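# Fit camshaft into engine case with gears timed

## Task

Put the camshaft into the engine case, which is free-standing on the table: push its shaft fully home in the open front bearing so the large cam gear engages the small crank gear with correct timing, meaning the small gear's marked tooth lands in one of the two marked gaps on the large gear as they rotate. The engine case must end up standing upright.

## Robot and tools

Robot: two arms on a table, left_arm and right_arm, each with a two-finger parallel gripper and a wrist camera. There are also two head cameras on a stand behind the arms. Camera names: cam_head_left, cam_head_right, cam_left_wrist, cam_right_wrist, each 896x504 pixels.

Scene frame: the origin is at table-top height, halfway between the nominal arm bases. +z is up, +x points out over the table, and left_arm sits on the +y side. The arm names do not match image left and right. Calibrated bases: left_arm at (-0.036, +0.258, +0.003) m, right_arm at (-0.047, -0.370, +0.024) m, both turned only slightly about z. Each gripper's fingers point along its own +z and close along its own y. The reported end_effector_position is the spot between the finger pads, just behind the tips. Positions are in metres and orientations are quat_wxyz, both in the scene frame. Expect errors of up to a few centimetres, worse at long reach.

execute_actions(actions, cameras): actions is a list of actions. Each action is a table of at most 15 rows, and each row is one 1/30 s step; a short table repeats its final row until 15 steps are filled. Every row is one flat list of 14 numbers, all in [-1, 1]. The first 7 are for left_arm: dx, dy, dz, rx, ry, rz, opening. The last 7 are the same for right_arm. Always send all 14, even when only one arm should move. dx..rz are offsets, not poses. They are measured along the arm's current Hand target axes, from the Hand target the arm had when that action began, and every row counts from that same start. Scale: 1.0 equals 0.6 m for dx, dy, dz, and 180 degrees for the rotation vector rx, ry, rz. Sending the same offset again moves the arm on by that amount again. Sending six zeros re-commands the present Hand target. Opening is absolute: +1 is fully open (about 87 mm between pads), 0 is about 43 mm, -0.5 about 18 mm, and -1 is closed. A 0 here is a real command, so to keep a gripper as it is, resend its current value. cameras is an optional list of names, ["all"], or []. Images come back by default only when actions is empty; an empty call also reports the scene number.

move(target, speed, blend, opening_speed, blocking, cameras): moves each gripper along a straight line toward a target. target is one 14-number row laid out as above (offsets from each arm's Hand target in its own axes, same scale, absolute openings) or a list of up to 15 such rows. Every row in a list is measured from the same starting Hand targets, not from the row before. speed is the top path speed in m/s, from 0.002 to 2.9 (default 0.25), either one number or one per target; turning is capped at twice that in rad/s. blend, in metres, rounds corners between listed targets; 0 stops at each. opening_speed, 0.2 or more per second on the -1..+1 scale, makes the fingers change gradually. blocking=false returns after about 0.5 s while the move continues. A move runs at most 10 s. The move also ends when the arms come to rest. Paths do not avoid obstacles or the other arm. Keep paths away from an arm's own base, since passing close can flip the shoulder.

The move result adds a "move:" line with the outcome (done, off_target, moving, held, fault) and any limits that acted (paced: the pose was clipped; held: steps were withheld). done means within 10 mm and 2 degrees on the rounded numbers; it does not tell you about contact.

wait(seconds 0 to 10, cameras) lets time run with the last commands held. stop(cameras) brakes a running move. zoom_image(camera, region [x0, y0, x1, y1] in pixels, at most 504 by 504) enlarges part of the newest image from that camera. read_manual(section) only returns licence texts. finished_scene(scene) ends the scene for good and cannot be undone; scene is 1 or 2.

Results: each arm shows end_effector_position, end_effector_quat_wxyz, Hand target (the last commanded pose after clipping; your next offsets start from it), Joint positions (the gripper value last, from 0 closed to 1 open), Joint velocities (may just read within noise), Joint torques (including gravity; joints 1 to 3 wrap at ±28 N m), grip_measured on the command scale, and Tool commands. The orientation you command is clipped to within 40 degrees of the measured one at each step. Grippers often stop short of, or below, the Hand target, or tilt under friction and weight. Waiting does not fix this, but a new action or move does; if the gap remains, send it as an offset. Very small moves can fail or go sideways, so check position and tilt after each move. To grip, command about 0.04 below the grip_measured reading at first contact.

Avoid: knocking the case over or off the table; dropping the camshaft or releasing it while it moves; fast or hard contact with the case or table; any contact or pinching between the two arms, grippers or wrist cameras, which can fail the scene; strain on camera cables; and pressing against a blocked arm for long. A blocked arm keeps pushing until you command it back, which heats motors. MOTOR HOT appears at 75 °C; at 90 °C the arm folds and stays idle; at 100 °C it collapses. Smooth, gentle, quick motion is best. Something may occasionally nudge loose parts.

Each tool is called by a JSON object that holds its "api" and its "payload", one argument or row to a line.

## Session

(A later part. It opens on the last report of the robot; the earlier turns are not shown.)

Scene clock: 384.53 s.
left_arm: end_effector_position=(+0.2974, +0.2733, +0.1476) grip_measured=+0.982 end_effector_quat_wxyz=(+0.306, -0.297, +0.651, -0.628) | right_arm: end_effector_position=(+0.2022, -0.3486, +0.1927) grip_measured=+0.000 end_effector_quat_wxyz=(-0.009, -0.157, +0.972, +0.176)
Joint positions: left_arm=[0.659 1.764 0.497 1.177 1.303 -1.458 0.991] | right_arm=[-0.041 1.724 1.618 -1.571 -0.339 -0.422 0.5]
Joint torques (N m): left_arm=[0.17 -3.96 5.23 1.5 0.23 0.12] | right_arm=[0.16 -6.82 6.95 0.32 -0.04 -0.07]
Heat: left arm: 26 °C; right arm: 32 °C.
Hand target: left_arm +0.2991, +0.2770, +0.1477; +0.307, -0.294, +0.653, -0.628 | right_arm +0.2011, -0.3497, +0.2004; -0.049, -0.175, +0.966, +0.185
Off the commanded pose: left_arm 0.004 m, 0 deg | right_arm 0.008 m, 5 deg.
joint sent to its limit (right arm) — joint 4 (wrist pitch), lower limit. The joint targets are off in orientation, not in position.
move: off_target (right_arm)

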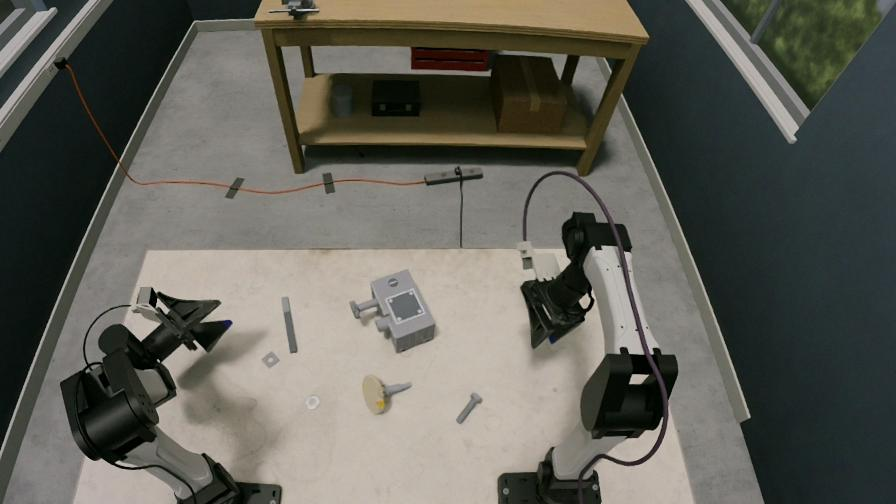

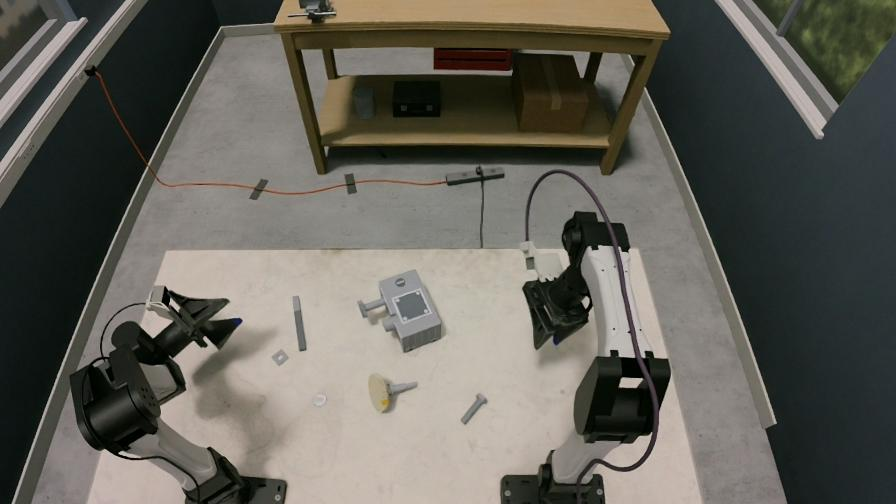

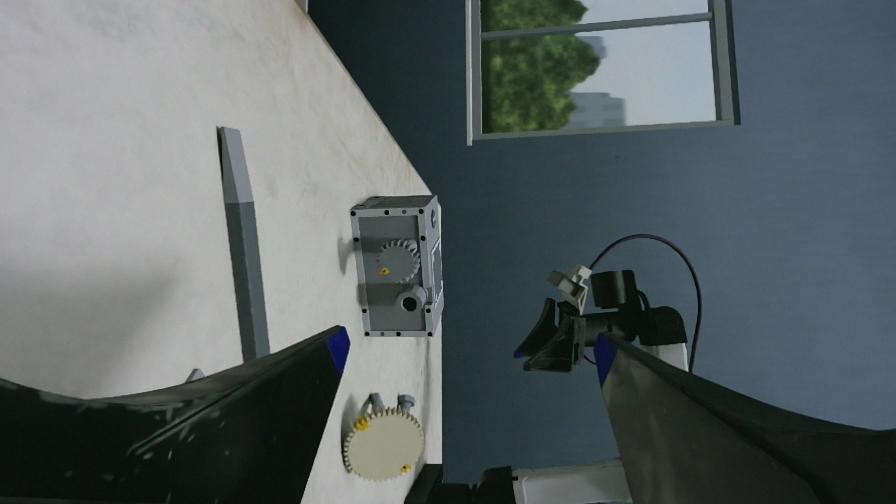

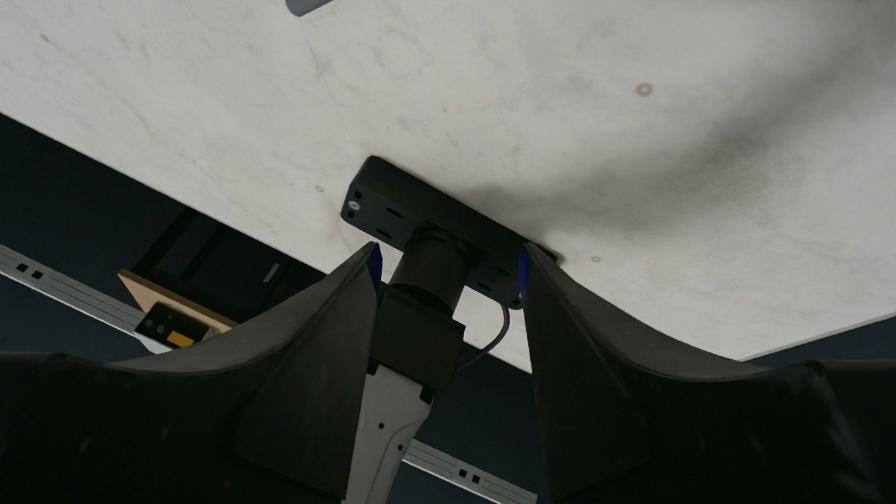

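{"api": "move", "payload": {
  "target": [0.663,-0.062,0.1925,-0.564,0.0645,0.236,0.2,0,0,0,0,0,0,0],
  "speed": 0.3,
  "cameras": ["all"]
}}

Scene clock: 395.90 s.
left_arm: end_effector_position=(+0.1358, -0.1022, +0.1692) grip_measured=+0.200 end_effector_quat_wxyz=(+0.149, -0.123, +0.981, +0.010) | right_arm: end_effector_position=(+0.2022, -0.3486, +0.1927) grip_measured=+0.000 end_effector_quat_wxyz=(-0.009, -0.157, +0.972, +0.176)
Joint positions: left_arm=[-1.111 2.081 2.148 -1.57 -0.293 -1.395 0.6] | right_arm=[-0.041 1.724 1.618 -1.571 -0.339 -0.422 0.5]
Joint torques (N m): left_arm=[-0.64 -6.75 6.53 0.41 -0.09 -0.08] | right_arm=[0.12 -6.79 6.94 0.33 -0.02 -0.06]
Heat: left arm: 26 °C; right arm: 32 °C.
Hand target: left_arm +0.1336, -0.1039, +0.1696; +0.094, -0.138, +0.964, +0.207 | right_arm +0.2012, -0.3496, +0.2004; -0.049, -0.175, +0.966, +0.185
Off the commanded pose: left_arm 0.003 m, 24 deg | right_arm 0.008 m, 5 deg.
joint sent to its limit (left arm) — joint 4 (wrist pitch), lower limit. The joint targets are off in orientation, not in position.
joint sent to its limit (right arm) — joint 4 (wrist pitch), lower limit. The joint targets are off in orientation, not in position.
move: off_target (left_arm, right_arm)

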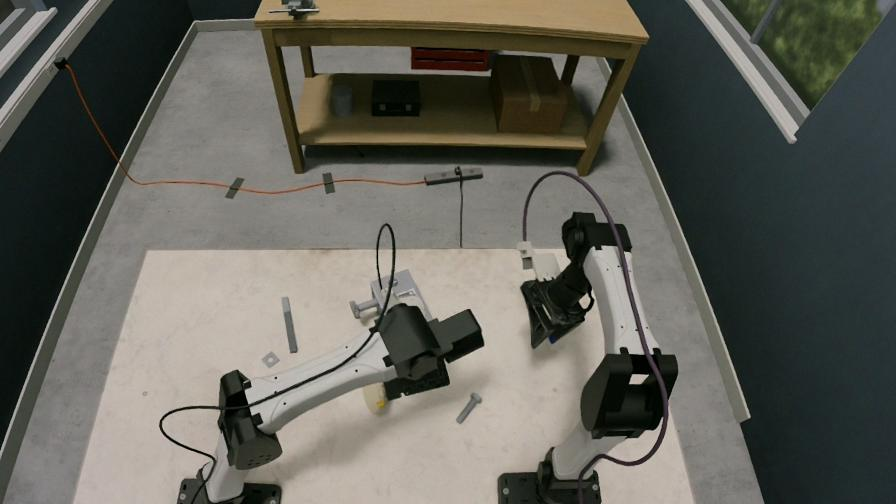

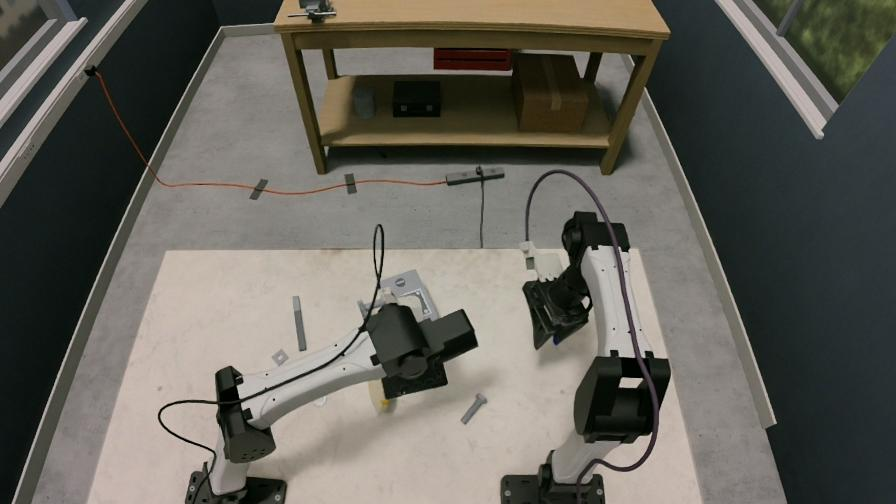

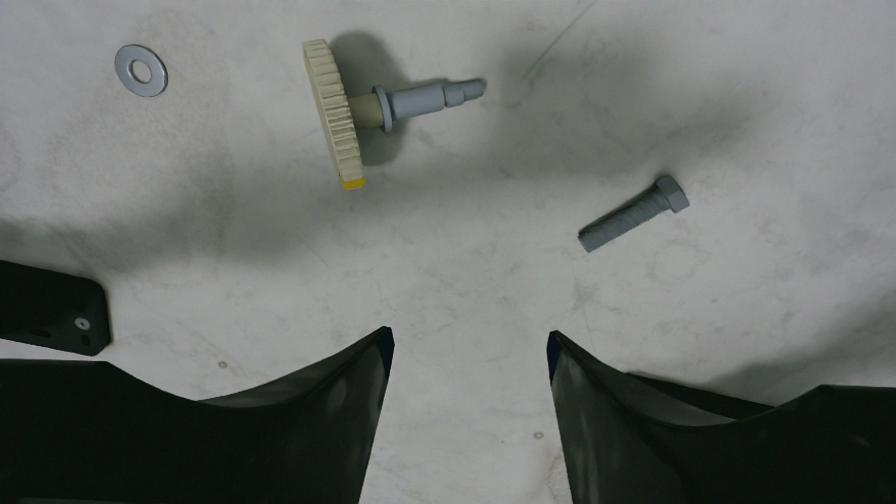

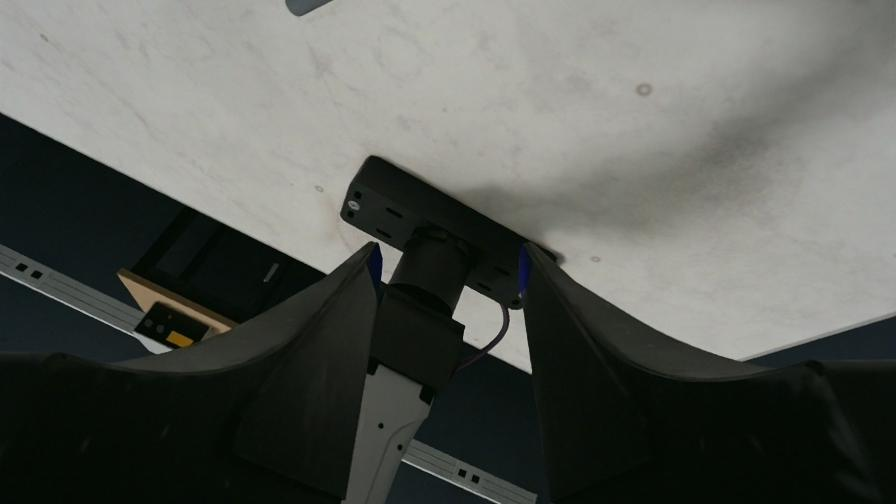

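{"api": "move", "payload": {
  "target": [0.064,0.01,0.088,0,-0.139,0,0.2,0,0,0,0,0,0,0],
  "speed": 0.2,
  "cameras": ["all"]
}}

Scene clock: 416.37 s.
left_arm: end_effector_position=(+0.1019, -0.0884, +0.1184) grip_measured=+0.200 end_effector_quat_wxyz=(+0.301, -0.066, +0.944, +0.116) | right_arm: end_effector_position=(+0.2022, -0.3486, +0.1927) grip_measured=+0.000 end_effector_quat_wxyz=(-0.009, -0.157, +0.972, +0.176)
Joint positions: left_arm=[-1.338 2.125 1.939 -1.573 -0.634 -1.584 0.6] | right_arm=[-0.041 1.724 1.618 -1.571 -0.339 -0.422 0.5]
Joint torques (N m): left_arm=[-0.66 -6.99 4.36 -0.1 -0.47 -0.1] | right_arm=[0.17 -6.84 6.93 0.32 -0.02 -0.08]
Heat: left arm: 24 °C; right arm: 31 °C.
Hand target: left_arm +0.1021, -0.0850, +0.1153; +0.301, -0.090, +0.921, +0.232 | right_arm +0.2012, -0.3496, +0.2004; -0.049, -0.175, +0.966, +0.185
Off the commanded pose: left_arm 0.005 m, 14 deg | right_arm 0.008 m, 5 deg.
joint sent to its limit (left arm) — joint 4 (wrist pitch), lower limit. The joint targets are off in orientation, not in position.
joint sent to its limit (right arm) — joint 4 (wrist pitch), lower limit. The joint targets are off in orientation, not in position.
move: off_target (left_arm, right_arm)

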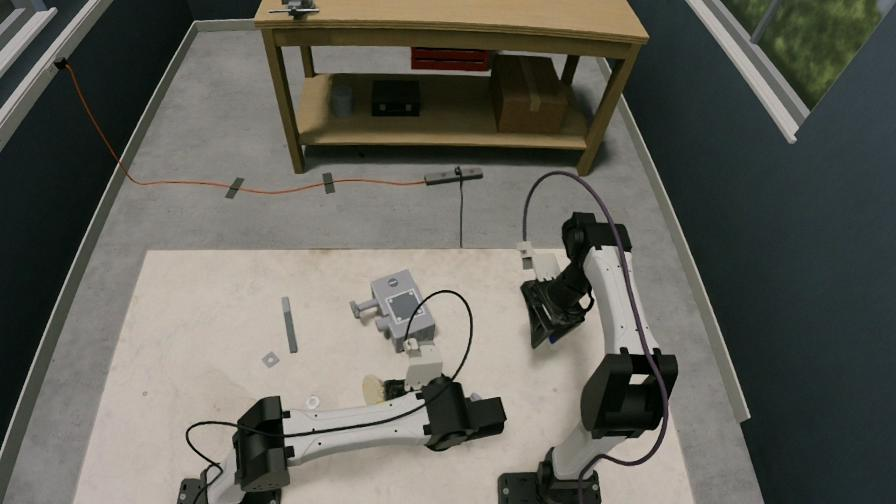

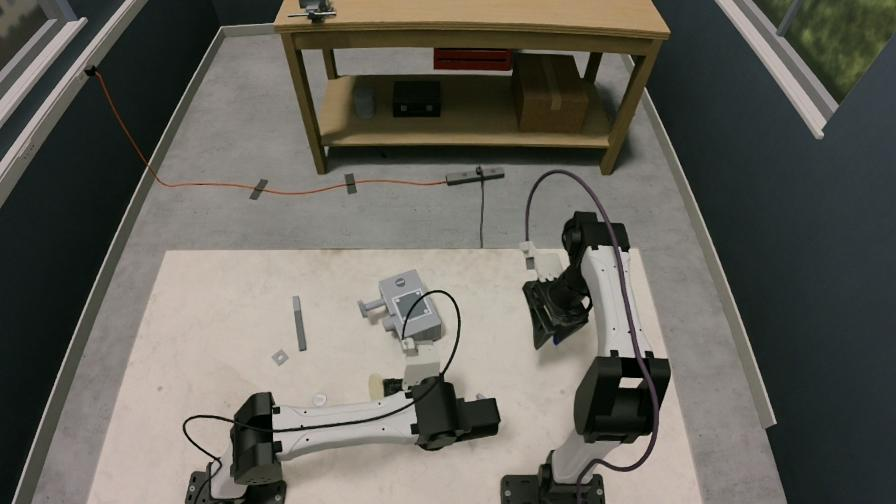

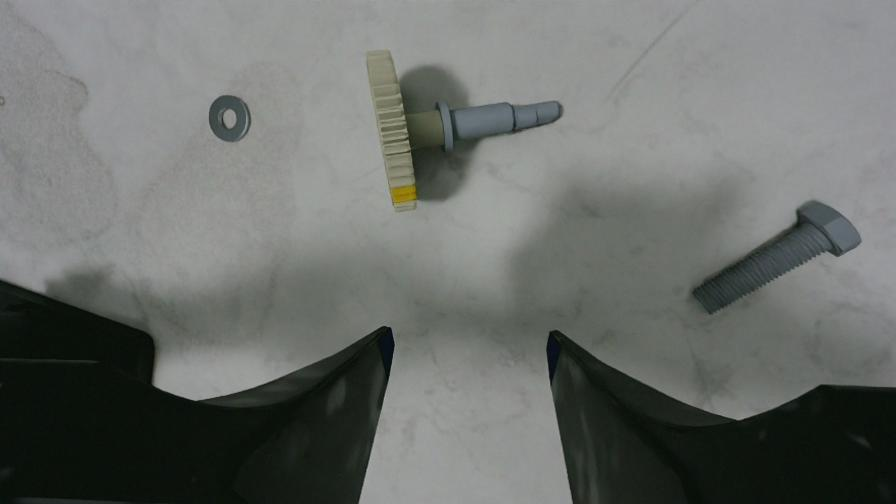

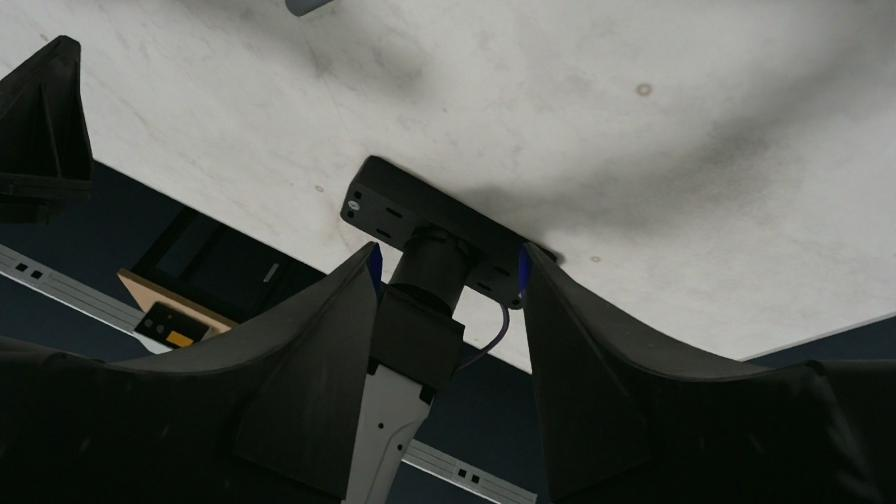

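{"api": "move", "payload": {
  "target": [-0.002,0.003,0.08,0,0,0,0.2,0,0,0,0,0,0,0],
  "speed": 0.1,
  "cameras": ["cam_left_wrist"]
}}

Scene clock: 428.43 s.
left_arm: end_effector_position=(+0.1236, -0.0653, +0.0855) grip_measured=+0.200 end_effector_quat_wxyz=(+0.298, -0.080, +0.933, +0.183) | right_arm: end_effector_position=(+0.2022, -0.3486, +0.1927) grip_measured=+0.000 end_effector_quat_wxyz=(-0.009, -0.157, +0.972, +0.176)
Joint positions: left_arm=[-1.274 2.194 1.884 -1.574 -0.654 -1.597 0.6] | right_arm=[-0.041 1.724 1.618 -1.571 -0.339 -0.422 0.5]
Joint torques (N m): left_arm=[0.01 -7.21 4.16 -0.3 -0.47 -0.11] | right_arm=[0.06 -6.87 6.94 0.31 -0.03 -0.08]
Heat: left arm: 24 °C; right arm: 31 °C.
Hand target: left_arm +0.1270, -0.0603, +0.0826; +0.301, -0.090, +0.921, +0.232 | right_arm +0.2012, -0.3496, +0.2004; -0.049, -0.175, +0.966, +0.185
Off the commanded pose: left_arm 0.007 m, 6 deg | right_arm 0.008 m, 5 deg.
joint sent to its limit (left arm) — joint 4 (wrist pitch), lower limit. The joint targets are off in orientation, not in position.
joint sent to its limit (right arm) — joint 4 (wrist pitch), lower limit. The joint targets are off in orientation, not in position.
move: off_target (left_arm, right_arm)
Images, in order (width x height): cam_left_wrist 896x504.

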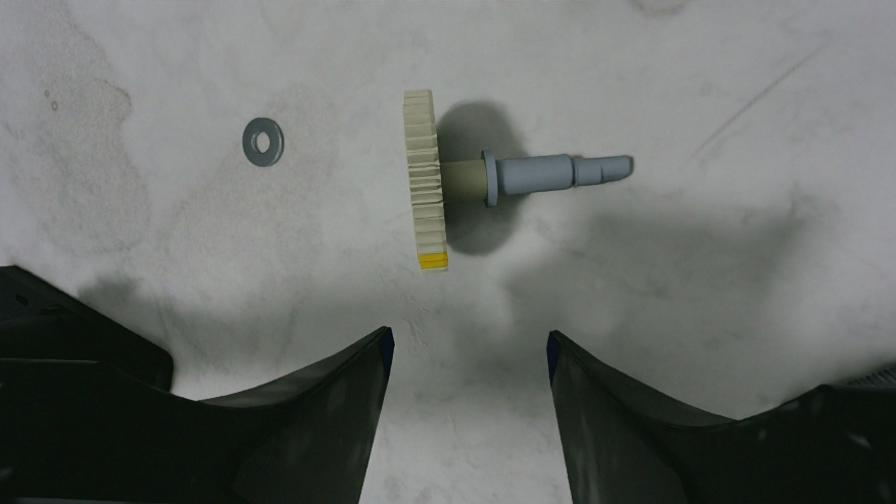

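{"api": "move", "payload": {
  "target": [0.004,0.022,0.05,0,0,0,0.2,0,0,0,0,0,0,0],
  "speed": 0.1,
  "cameras": ["cam_left_wrist"]
}}

Scene clock: 438.17 s.
left_arm: end_effector_position=(+0.1319, -0.0326, +0.0678) grip_measured=+0.200 end_effector_quat_wxyz=(+0.293, -0.085, +0.923, +0.236) | right_arm: end_effector_position=(+0.2022, -0.3486, +0.1927) grip_measured=+0.000 end_effector_quat_wxyz=(-0.009, -0.157, +0.972, +0.176)
Joint positions: left_arm=[-1.232 2.194 1.774 -1.569 -0.668 -1.606 0.6] | right_arm=[-0.041 1.724 1.618 -1.571 -0.339 -0.422 0.5]
Joint torques (N m): left_arm=[-0.13 -7.68 4.04 -0.15 -0.5 -0.11] | right_arm=[0.14 -6.87 6.95 0.33 -0.05 -0.08]
Heat: left arm: 23 °C; right arm: 31 °C.
Hand target: left_arm +0.1365, -0.0343, +0.0648; +0.301, -0.090, +0.921, +0.232 | right_arm +0.2012, -0.3496, +0.2004; -0.049, -0.175, +0.966, +0.185
Off the commanded pose: left_arm 0.006 m, 1 deg | right_arm 0.008 m, 5 deg.
joint sent to its limit (right arm) — joint 4 (wrist pitch), lower limit. The joint targets are off in orientation, not in position.
move: off_target (right_arm)
Images, in order (width x height): cam_left_wrist 896x504.

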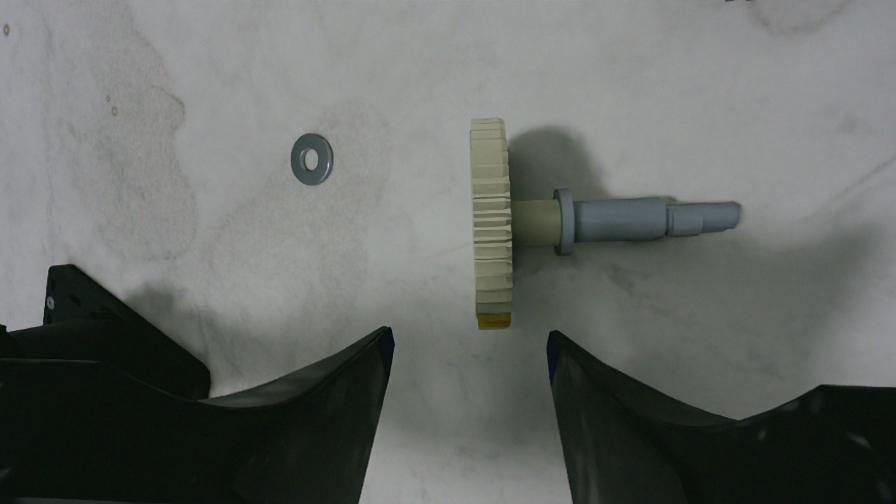

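{"api": "move", "payload": {
  "target": [0.009,-0.014,0.045,0,0,0,0.2,0,0,0,0,0,0,0],
  "speed": 0.07,
  "cameras": ["cam_left_wrist"]
}}

Scene clock: 448.03 s.
left_arm: end_effector_position=(+0.1441, -0.0290, +0.0448) grip_measured=+0.200 end_effector_quat_wxyz=(+0.295, -0.092, +0.923, +0.229) | right_arm: end_effector_position=(+0.2022, -0.3486, +0.1927) grip_measured=+0.000 end_effector_quat_wxyz=(-0.009, -0.157, +0.972, +0.176)
Joint positions: left_arm=[-1.2 2.197 1.692 -1.45 -0.681 -1.58 0.6] | right_arm=[-0.041 1.724 1.618 -1.571 -0.339 -0.422 0.5]
Joint torques (N m): left_arm=[-0.02 -6.99 3.97 -0.1 -0.48 0.02] | right_arm=[0.13 -6.83 6.93 0.31 -0.03 -0.07]
Heat: left arm: 25 °C; right arm: 31 °C.
Hand target: left_arm +0.1485, -0.0289, +0.0393; +0.301, -0.090, +0.921, +0.232 | right_arm +0.2012, -0.3496, +0.2004; -0.049, -0.175, +0.966, +0.185
Off the commanded pose: left_arm 0.007 m, 1 deg | right_arm 0.008 m, 5 deg.
joint sent to its limit (right arm) — joint 4 (wrist pitch), lower limit. The joint targets are off in orientation, not in position.
move: off_target (right_arm)
Images, in order (width x height): cam_left_wrist 896x504.

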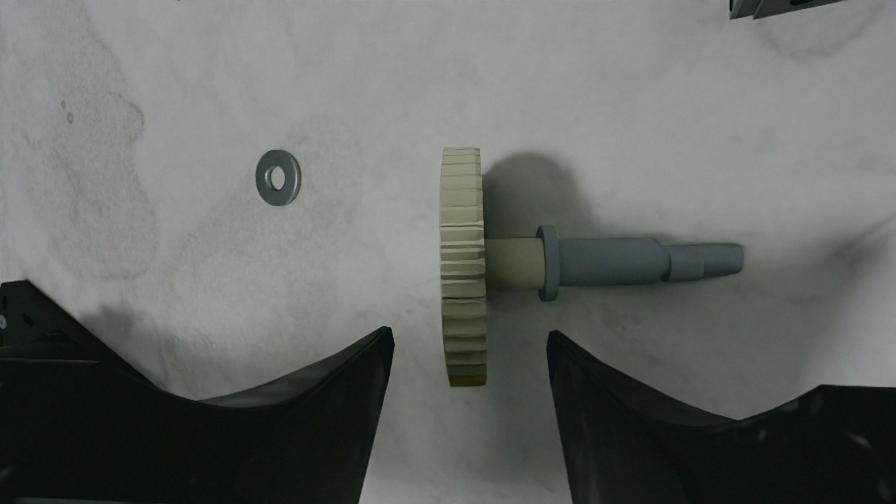

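{"api": "move", "payload": {
  "target": [0.0,0,0.003,0,0,0,-0.75,0,0,0,0,0,0,0],
  "opening_speed": 0.4,
  "cameras": ["cam_left_wrist"]
}}

Scene clock: 455.50 s.
left_arm: end_effector_position=(+0.1447, -0.0285, +0.0434) grip_measured=-0.650 end_effector_quat_wxyz=(+0.296, -0.088, +0.923, +0.230) | right_arm: end_effector_position=(+0.2022, -0.3486, +0.1927) grip_measured=+0.000 end_effector_quat_wxyz=(-0.009, -0.157, +0.972, +0.176)
Joint positions: left_arm=[-1.2 2.197 1.685 -1.441 -0.686 -1.571 0.175] | right_arm=[-0.041 1.724 1.618 -1.571 -0.339 -0.422 0.5]
Joint torques (N m): left_arm=[0.23 -7.09 3.92 -0.1 -0.46 -0.04] | right_arm=[0.18 -6.82 6.91 0.32 -0.02 -0.07]
Heat: left arm: 25 °C; right arm: 31 °C.
Hand target: left_arm +0.1495, -0.0280, +0.0380; +0.301, -0.090, +0.921, +0.232 | right_arm +0.2012, -0.3496, +0.2004; -0.049, -0.175, +0.966, +0.185
Off the commanded pose: left_arm 0.007 m, 1 deg | right_arm 0.008 m, 5 deg.
joint sent to its limit (right arm) — joint 4 (wrist pitch), lower limit. The joint targets are off in orientation, not in position.
move: off_target (right_arm)
Images, in order (width x height): cam_left_wrist 896x504.

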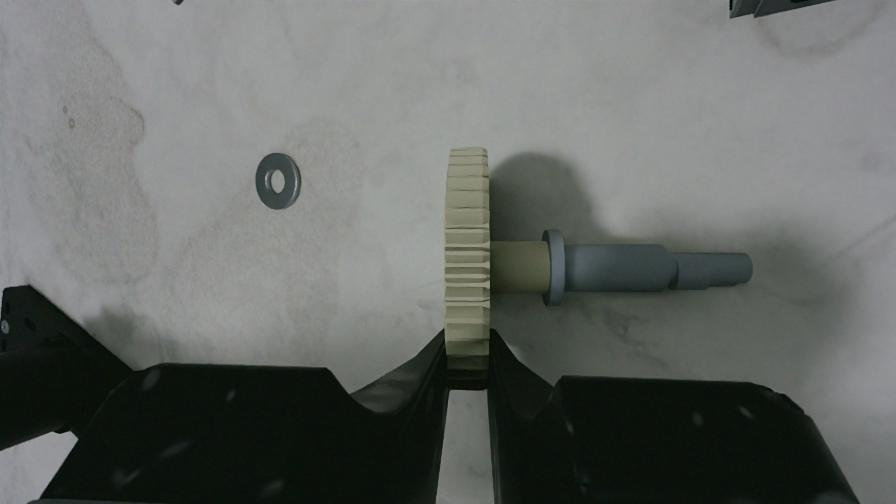

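{"api": "move", "payload": {
  "target": [
    [-0.05,0.031,-0.059,0,0,0,-0.75,0,0,0,0,0,0,0],
    [-0.2095,0.1575,0.017,0.0805,0.0074,-0.0934,-0.75,-0.042,0.071,0.117,0.0907,-0.320,-0.1008,0]
  ],
  "blend": [0.01,0],
  "speed": [0.08,0.2],
  "cameras": ["all"]
}}

Scene clock: 538.20 s.
left_arm: end_effector_position=(+0.2205, +0.0657, +0.1307) grip_measured=-0.650 end_effector_quat_wxyz=(+0.314, -0.178, +0.929, +0.089) | right_arm: end_effector_position=(+0.1984, -0.2818, +0.1514) grip_measured=+0.000 end_effector_quat_wxyz=(+0.466, -0.216, +0.850, +0.117)
Joint positions: left_arm=[-0.834 1.623 1.333 -1.106 -0.644 -1.198 0.175] | right_arm=[0.255 0.734 0.523 -0.375 -0.236 -0.157 0.5]
Joint torques (N m): left_arm=[0.01 -7.41 5.2 1.04 -0.4 0.01] | right_arm=[0.61 -0.42 6.09 2.44 0.05 0.19]
Heat: left arm: 27 °C; right arm: 30 °C.
Hand target: left_arm +0.2267, +0.0631, +0.1409; +0.330, -0.188, +0.923, +0.067 | right_arm +0.1997, -0.2796, +0.1505; +0.471, -0.214, +0.848, +0.119
Off the commanded pose: left_arm 0.012 m, 3 deg | right_arm 0.003 m, 1 deg.
move: off_target (left_arm)

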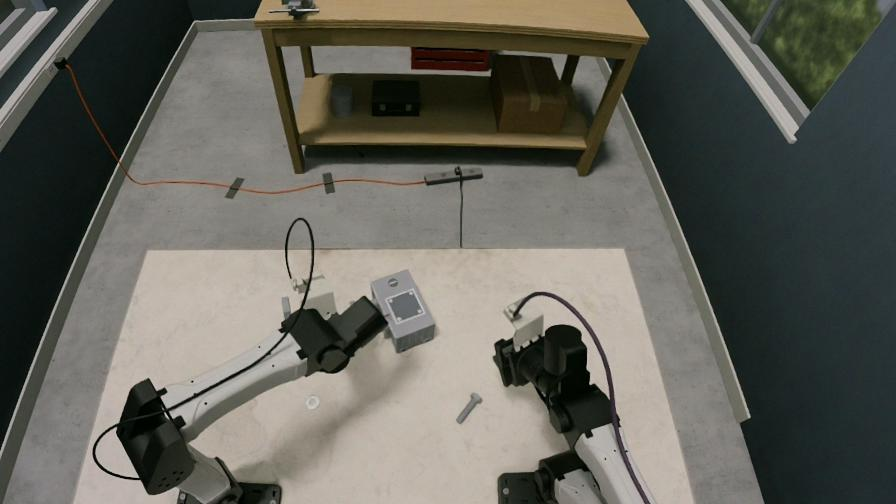

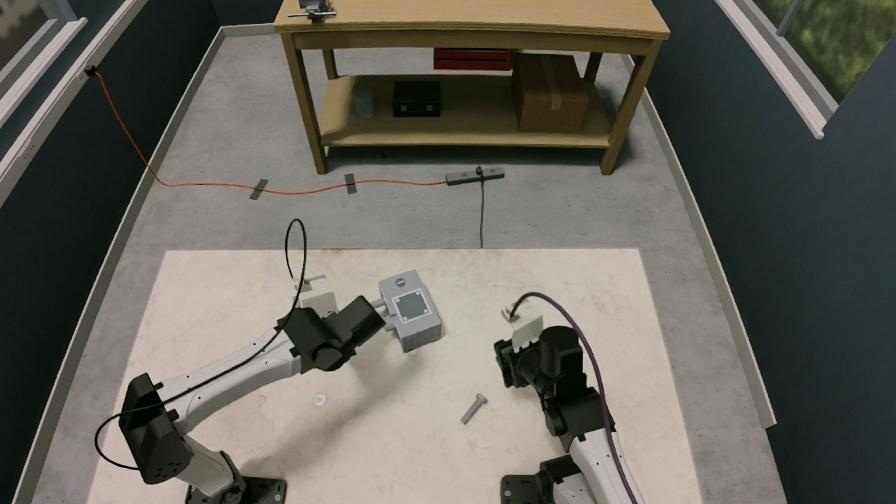

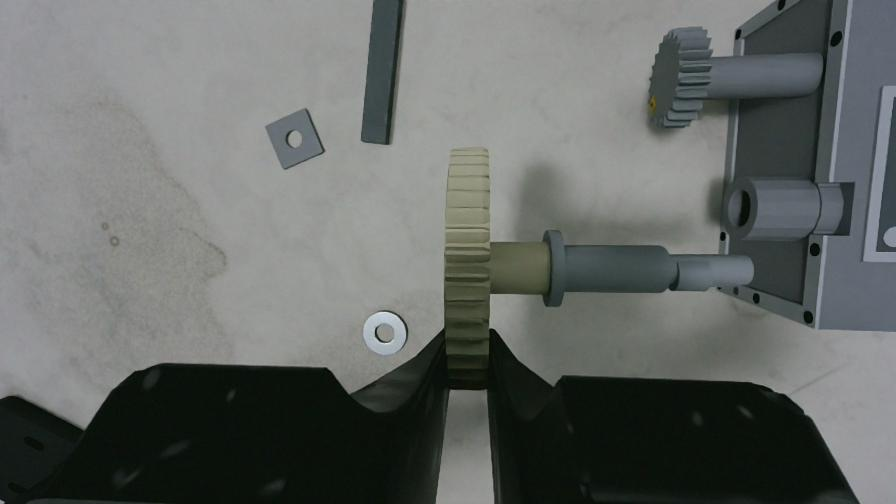

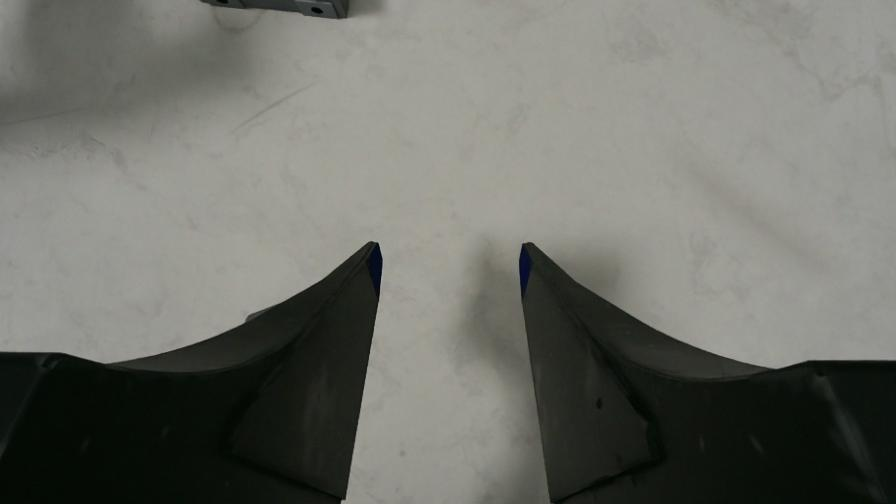

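{"api": "zoom_image", "payload": {
  "camera": "cam_left_wrist",
  "region": [600, 0, 896, 340]
}}

{"api": "zoom_image", "payload": {
  "camera": "cam_left_wrist",
  "region": [430, 130, 770, 410]
}}

Scaled by 1.482 from the camera's 896x504 image, which has a finer 1280x720 frame.

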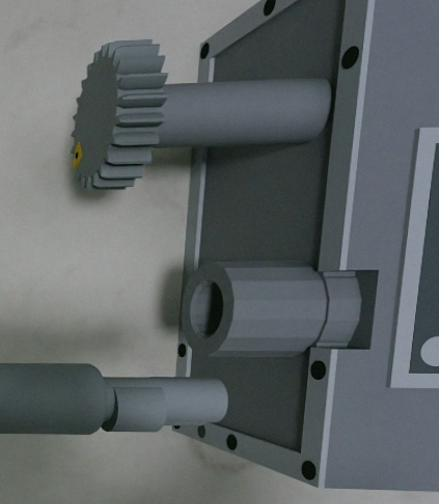

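Scaled by 1.482 from the camera's 896x504 image, which has a finer 1280x720 frame.

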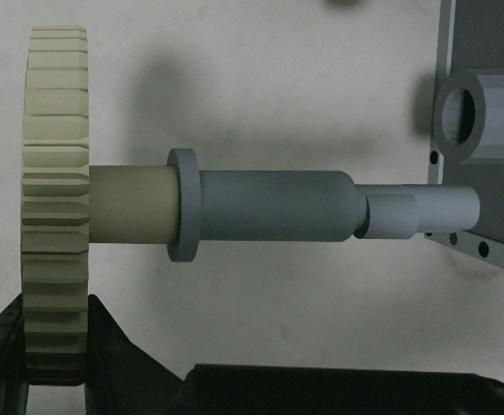

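{"api": "move", "payload": {
  "target": [0.001,0.042,0.042,0.006,-0.0006,-0.0197,-0.75,0.05,0.337,0.0775,0.0094,-0.268,-0.520,0],
  "speed": 0.2,
  "cameras": ["all"]
}}

Scene clock: 586.73 s.
left_arm: end_effector_position=(+0.2235, +0.0950, +0.1107) grip_measured=-0.650 end_effector_quat_wxyz=(+0.316, -0.202, +0.924, +0.070) | right_arm: end_effector_position=(+0.1213, -0.0995, +0.0814) grip_measured=+0.000 end_effector_quat_wxyz=(-0.585, +0.758, -0.227, +0.178)
Joint positions: left_arm=[-0.749 1.513 1.14 -0.943 -0.615 -1.142 0.175] | right_arm=[1.359 1.767 0.014 1.485 0.321 -1.489 0.5]
Joint torques (N m): left_arm=[0.21 -6.64 5.31 1.23 -0.37 0.02] | right_arm=[-0.96 -2.81 4.01 3.15 0 0.07]
Heat: left arm: 28 °C; right arm: 29 °C.
Hand target: left_arm +0.2311, +0.0923, +0.1209; +0.334, -0.213, +0.917, +0.048 | right_arm +0.1249, -0.0904, +0.1005; -0.681, +0.679, -0.193, +0.194
Off the commanded pose: left_arm 0.013 m, 4 deg | right_arm 0.021 m, 15 deg.
joint sent to its limit (right arm) — joint 4 (wrist pitch), upper limit. The joint targets are off in orientation, not in position.
move: off_target (left_arm, right_arm)

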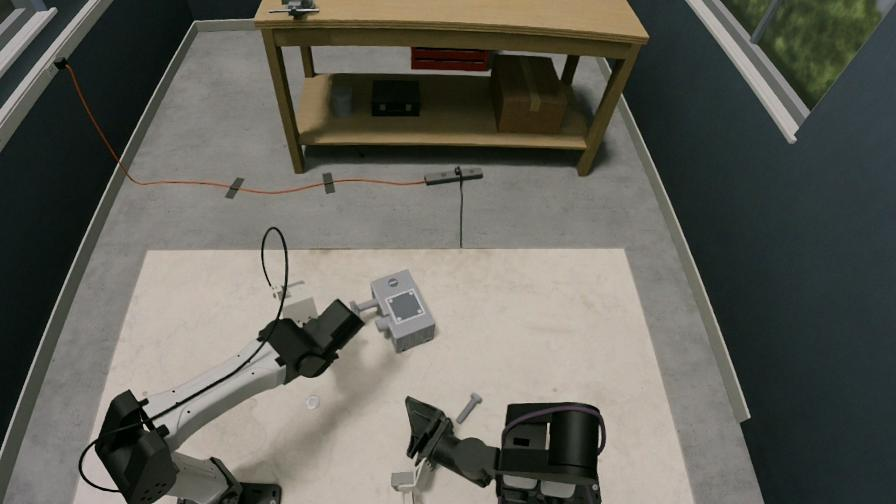

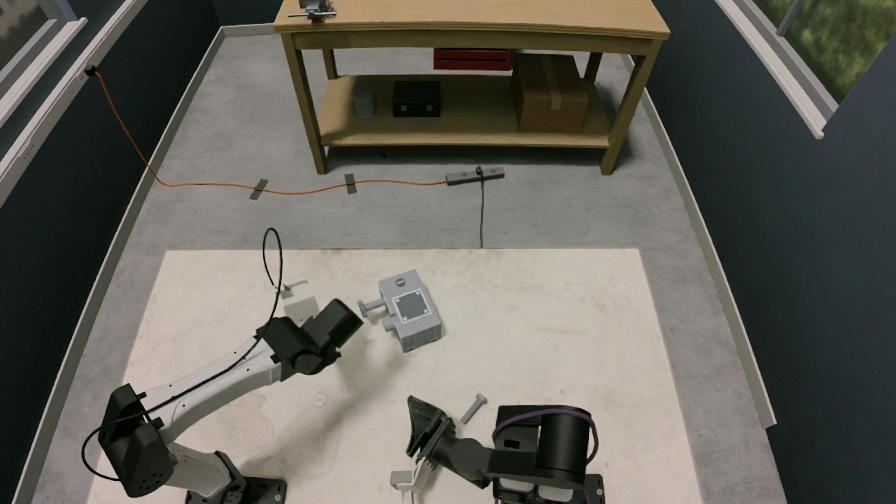

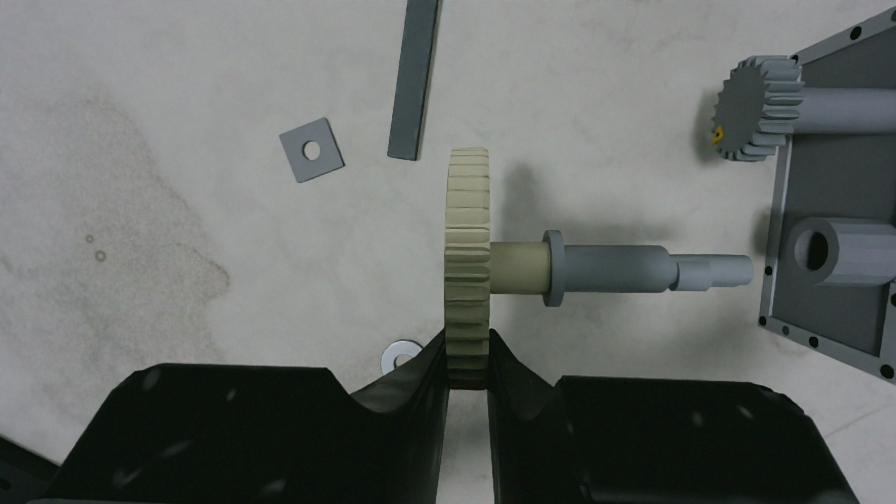

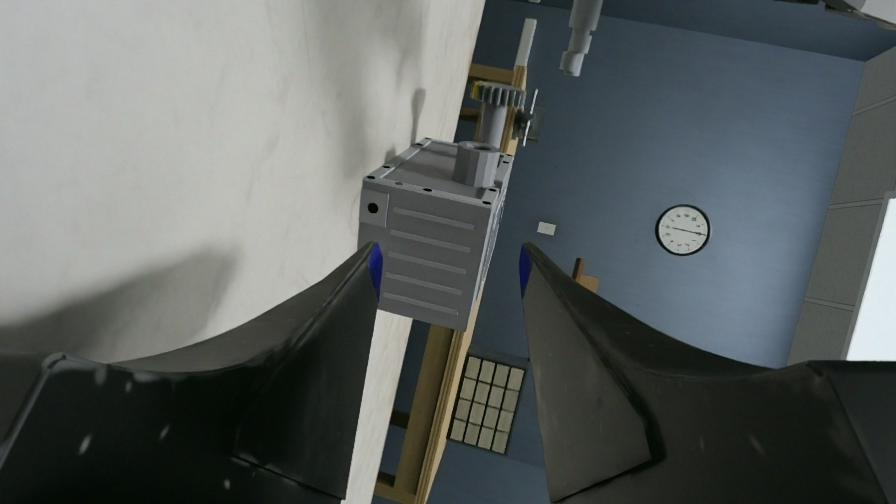

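{"api": "move", "payload": {
  "target": [0,0,0,0,0,0,-0.75,-0.01,-0.02,0.11,0,0,0,0],
  "speed": 0.15,
  "cameras": ["cam_left_wrist","cam_right_wrist"]
}}

{"api": "zoom_image", "payload": {
  "camera": "cam_left_wrist",
  "region": [660, 40, 896, 300]
}}

{"api": "zoom_image", "payload": {
  "camera": "cam_right_wrist",
  "region": [360, 0, 660, 340]
}}

Scene clock: 601.33 s.
left_arm: end_effector_position=(+0.2236, +0.0949, +0.1107) grip_measured=-0.650 end_effector_quat_wxyz=(+0.316, -0.202, +0.924, +0.070) | right_arm: end_effector_position=(+0.1506, -0.0386, +0.0925) grip_measured=+0.000 end_effector_quat_wxyz=(-0.616, +0.736, -0.213, +0.184)
Joint positions: left_arm=[-0.749 1.513 1.14 -0.942 -0.615 -1.142 0.175] | right_arm=[1.295 1.922 0.256 1.485 0.252 -1.534 0.5]
Joint torques (N m): left_arm=[0.18 -6.65 5.31 1.23 -0.36 0.02] | right_arm=[-0.88 -4.08 4.57 3.19 -0.02 0.08]
Heat: left arm: 27 °C; right arm: 32 °C.
Hand target: left_arm +0.2312, +0.0922, +0.1210; +0.334, -0.213, +0.917, +0.048 | right_arm +0.1546, -0.0312, +0.1126; -0.681, +0.679, -0.193, +0.194
Off the commanded pose: left_arm 0.013 m, 4 deg | right_arm 0.022 m, 10 deg.
joint sent to its limit (right arm) — joint 4 (wrist pitch), upper limit. The joint targets are off in orientation, not in position.
move: off_target (left_arm, right_arm)
Images, in order (width x height): cam_left_wrist 896x504, cam_right_wrist 896x504.

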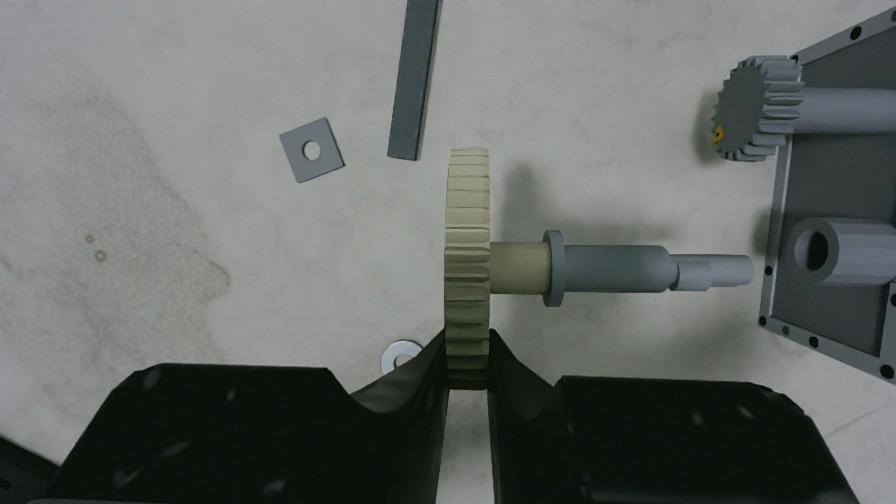

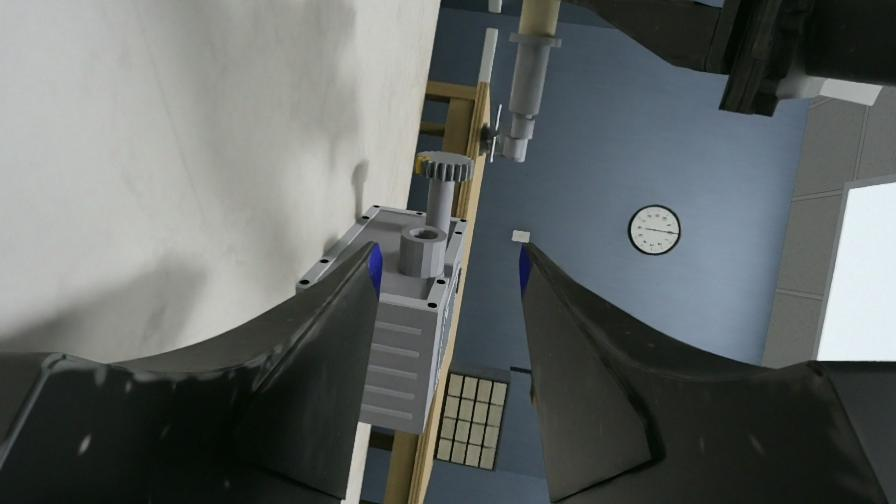

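Scaled by 1.938 from the camera's 896x504 image, which has a finer 1280x720 frame.

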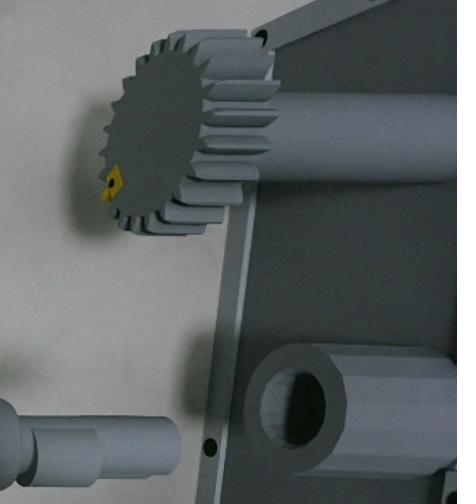

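Scaled by 1.482 from the camera's 896x504 image, which has a finer 1280x720 frame.

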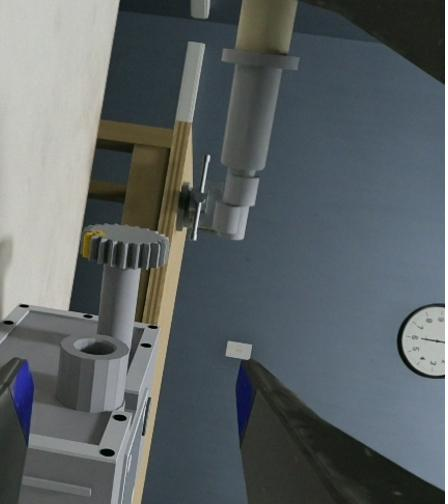

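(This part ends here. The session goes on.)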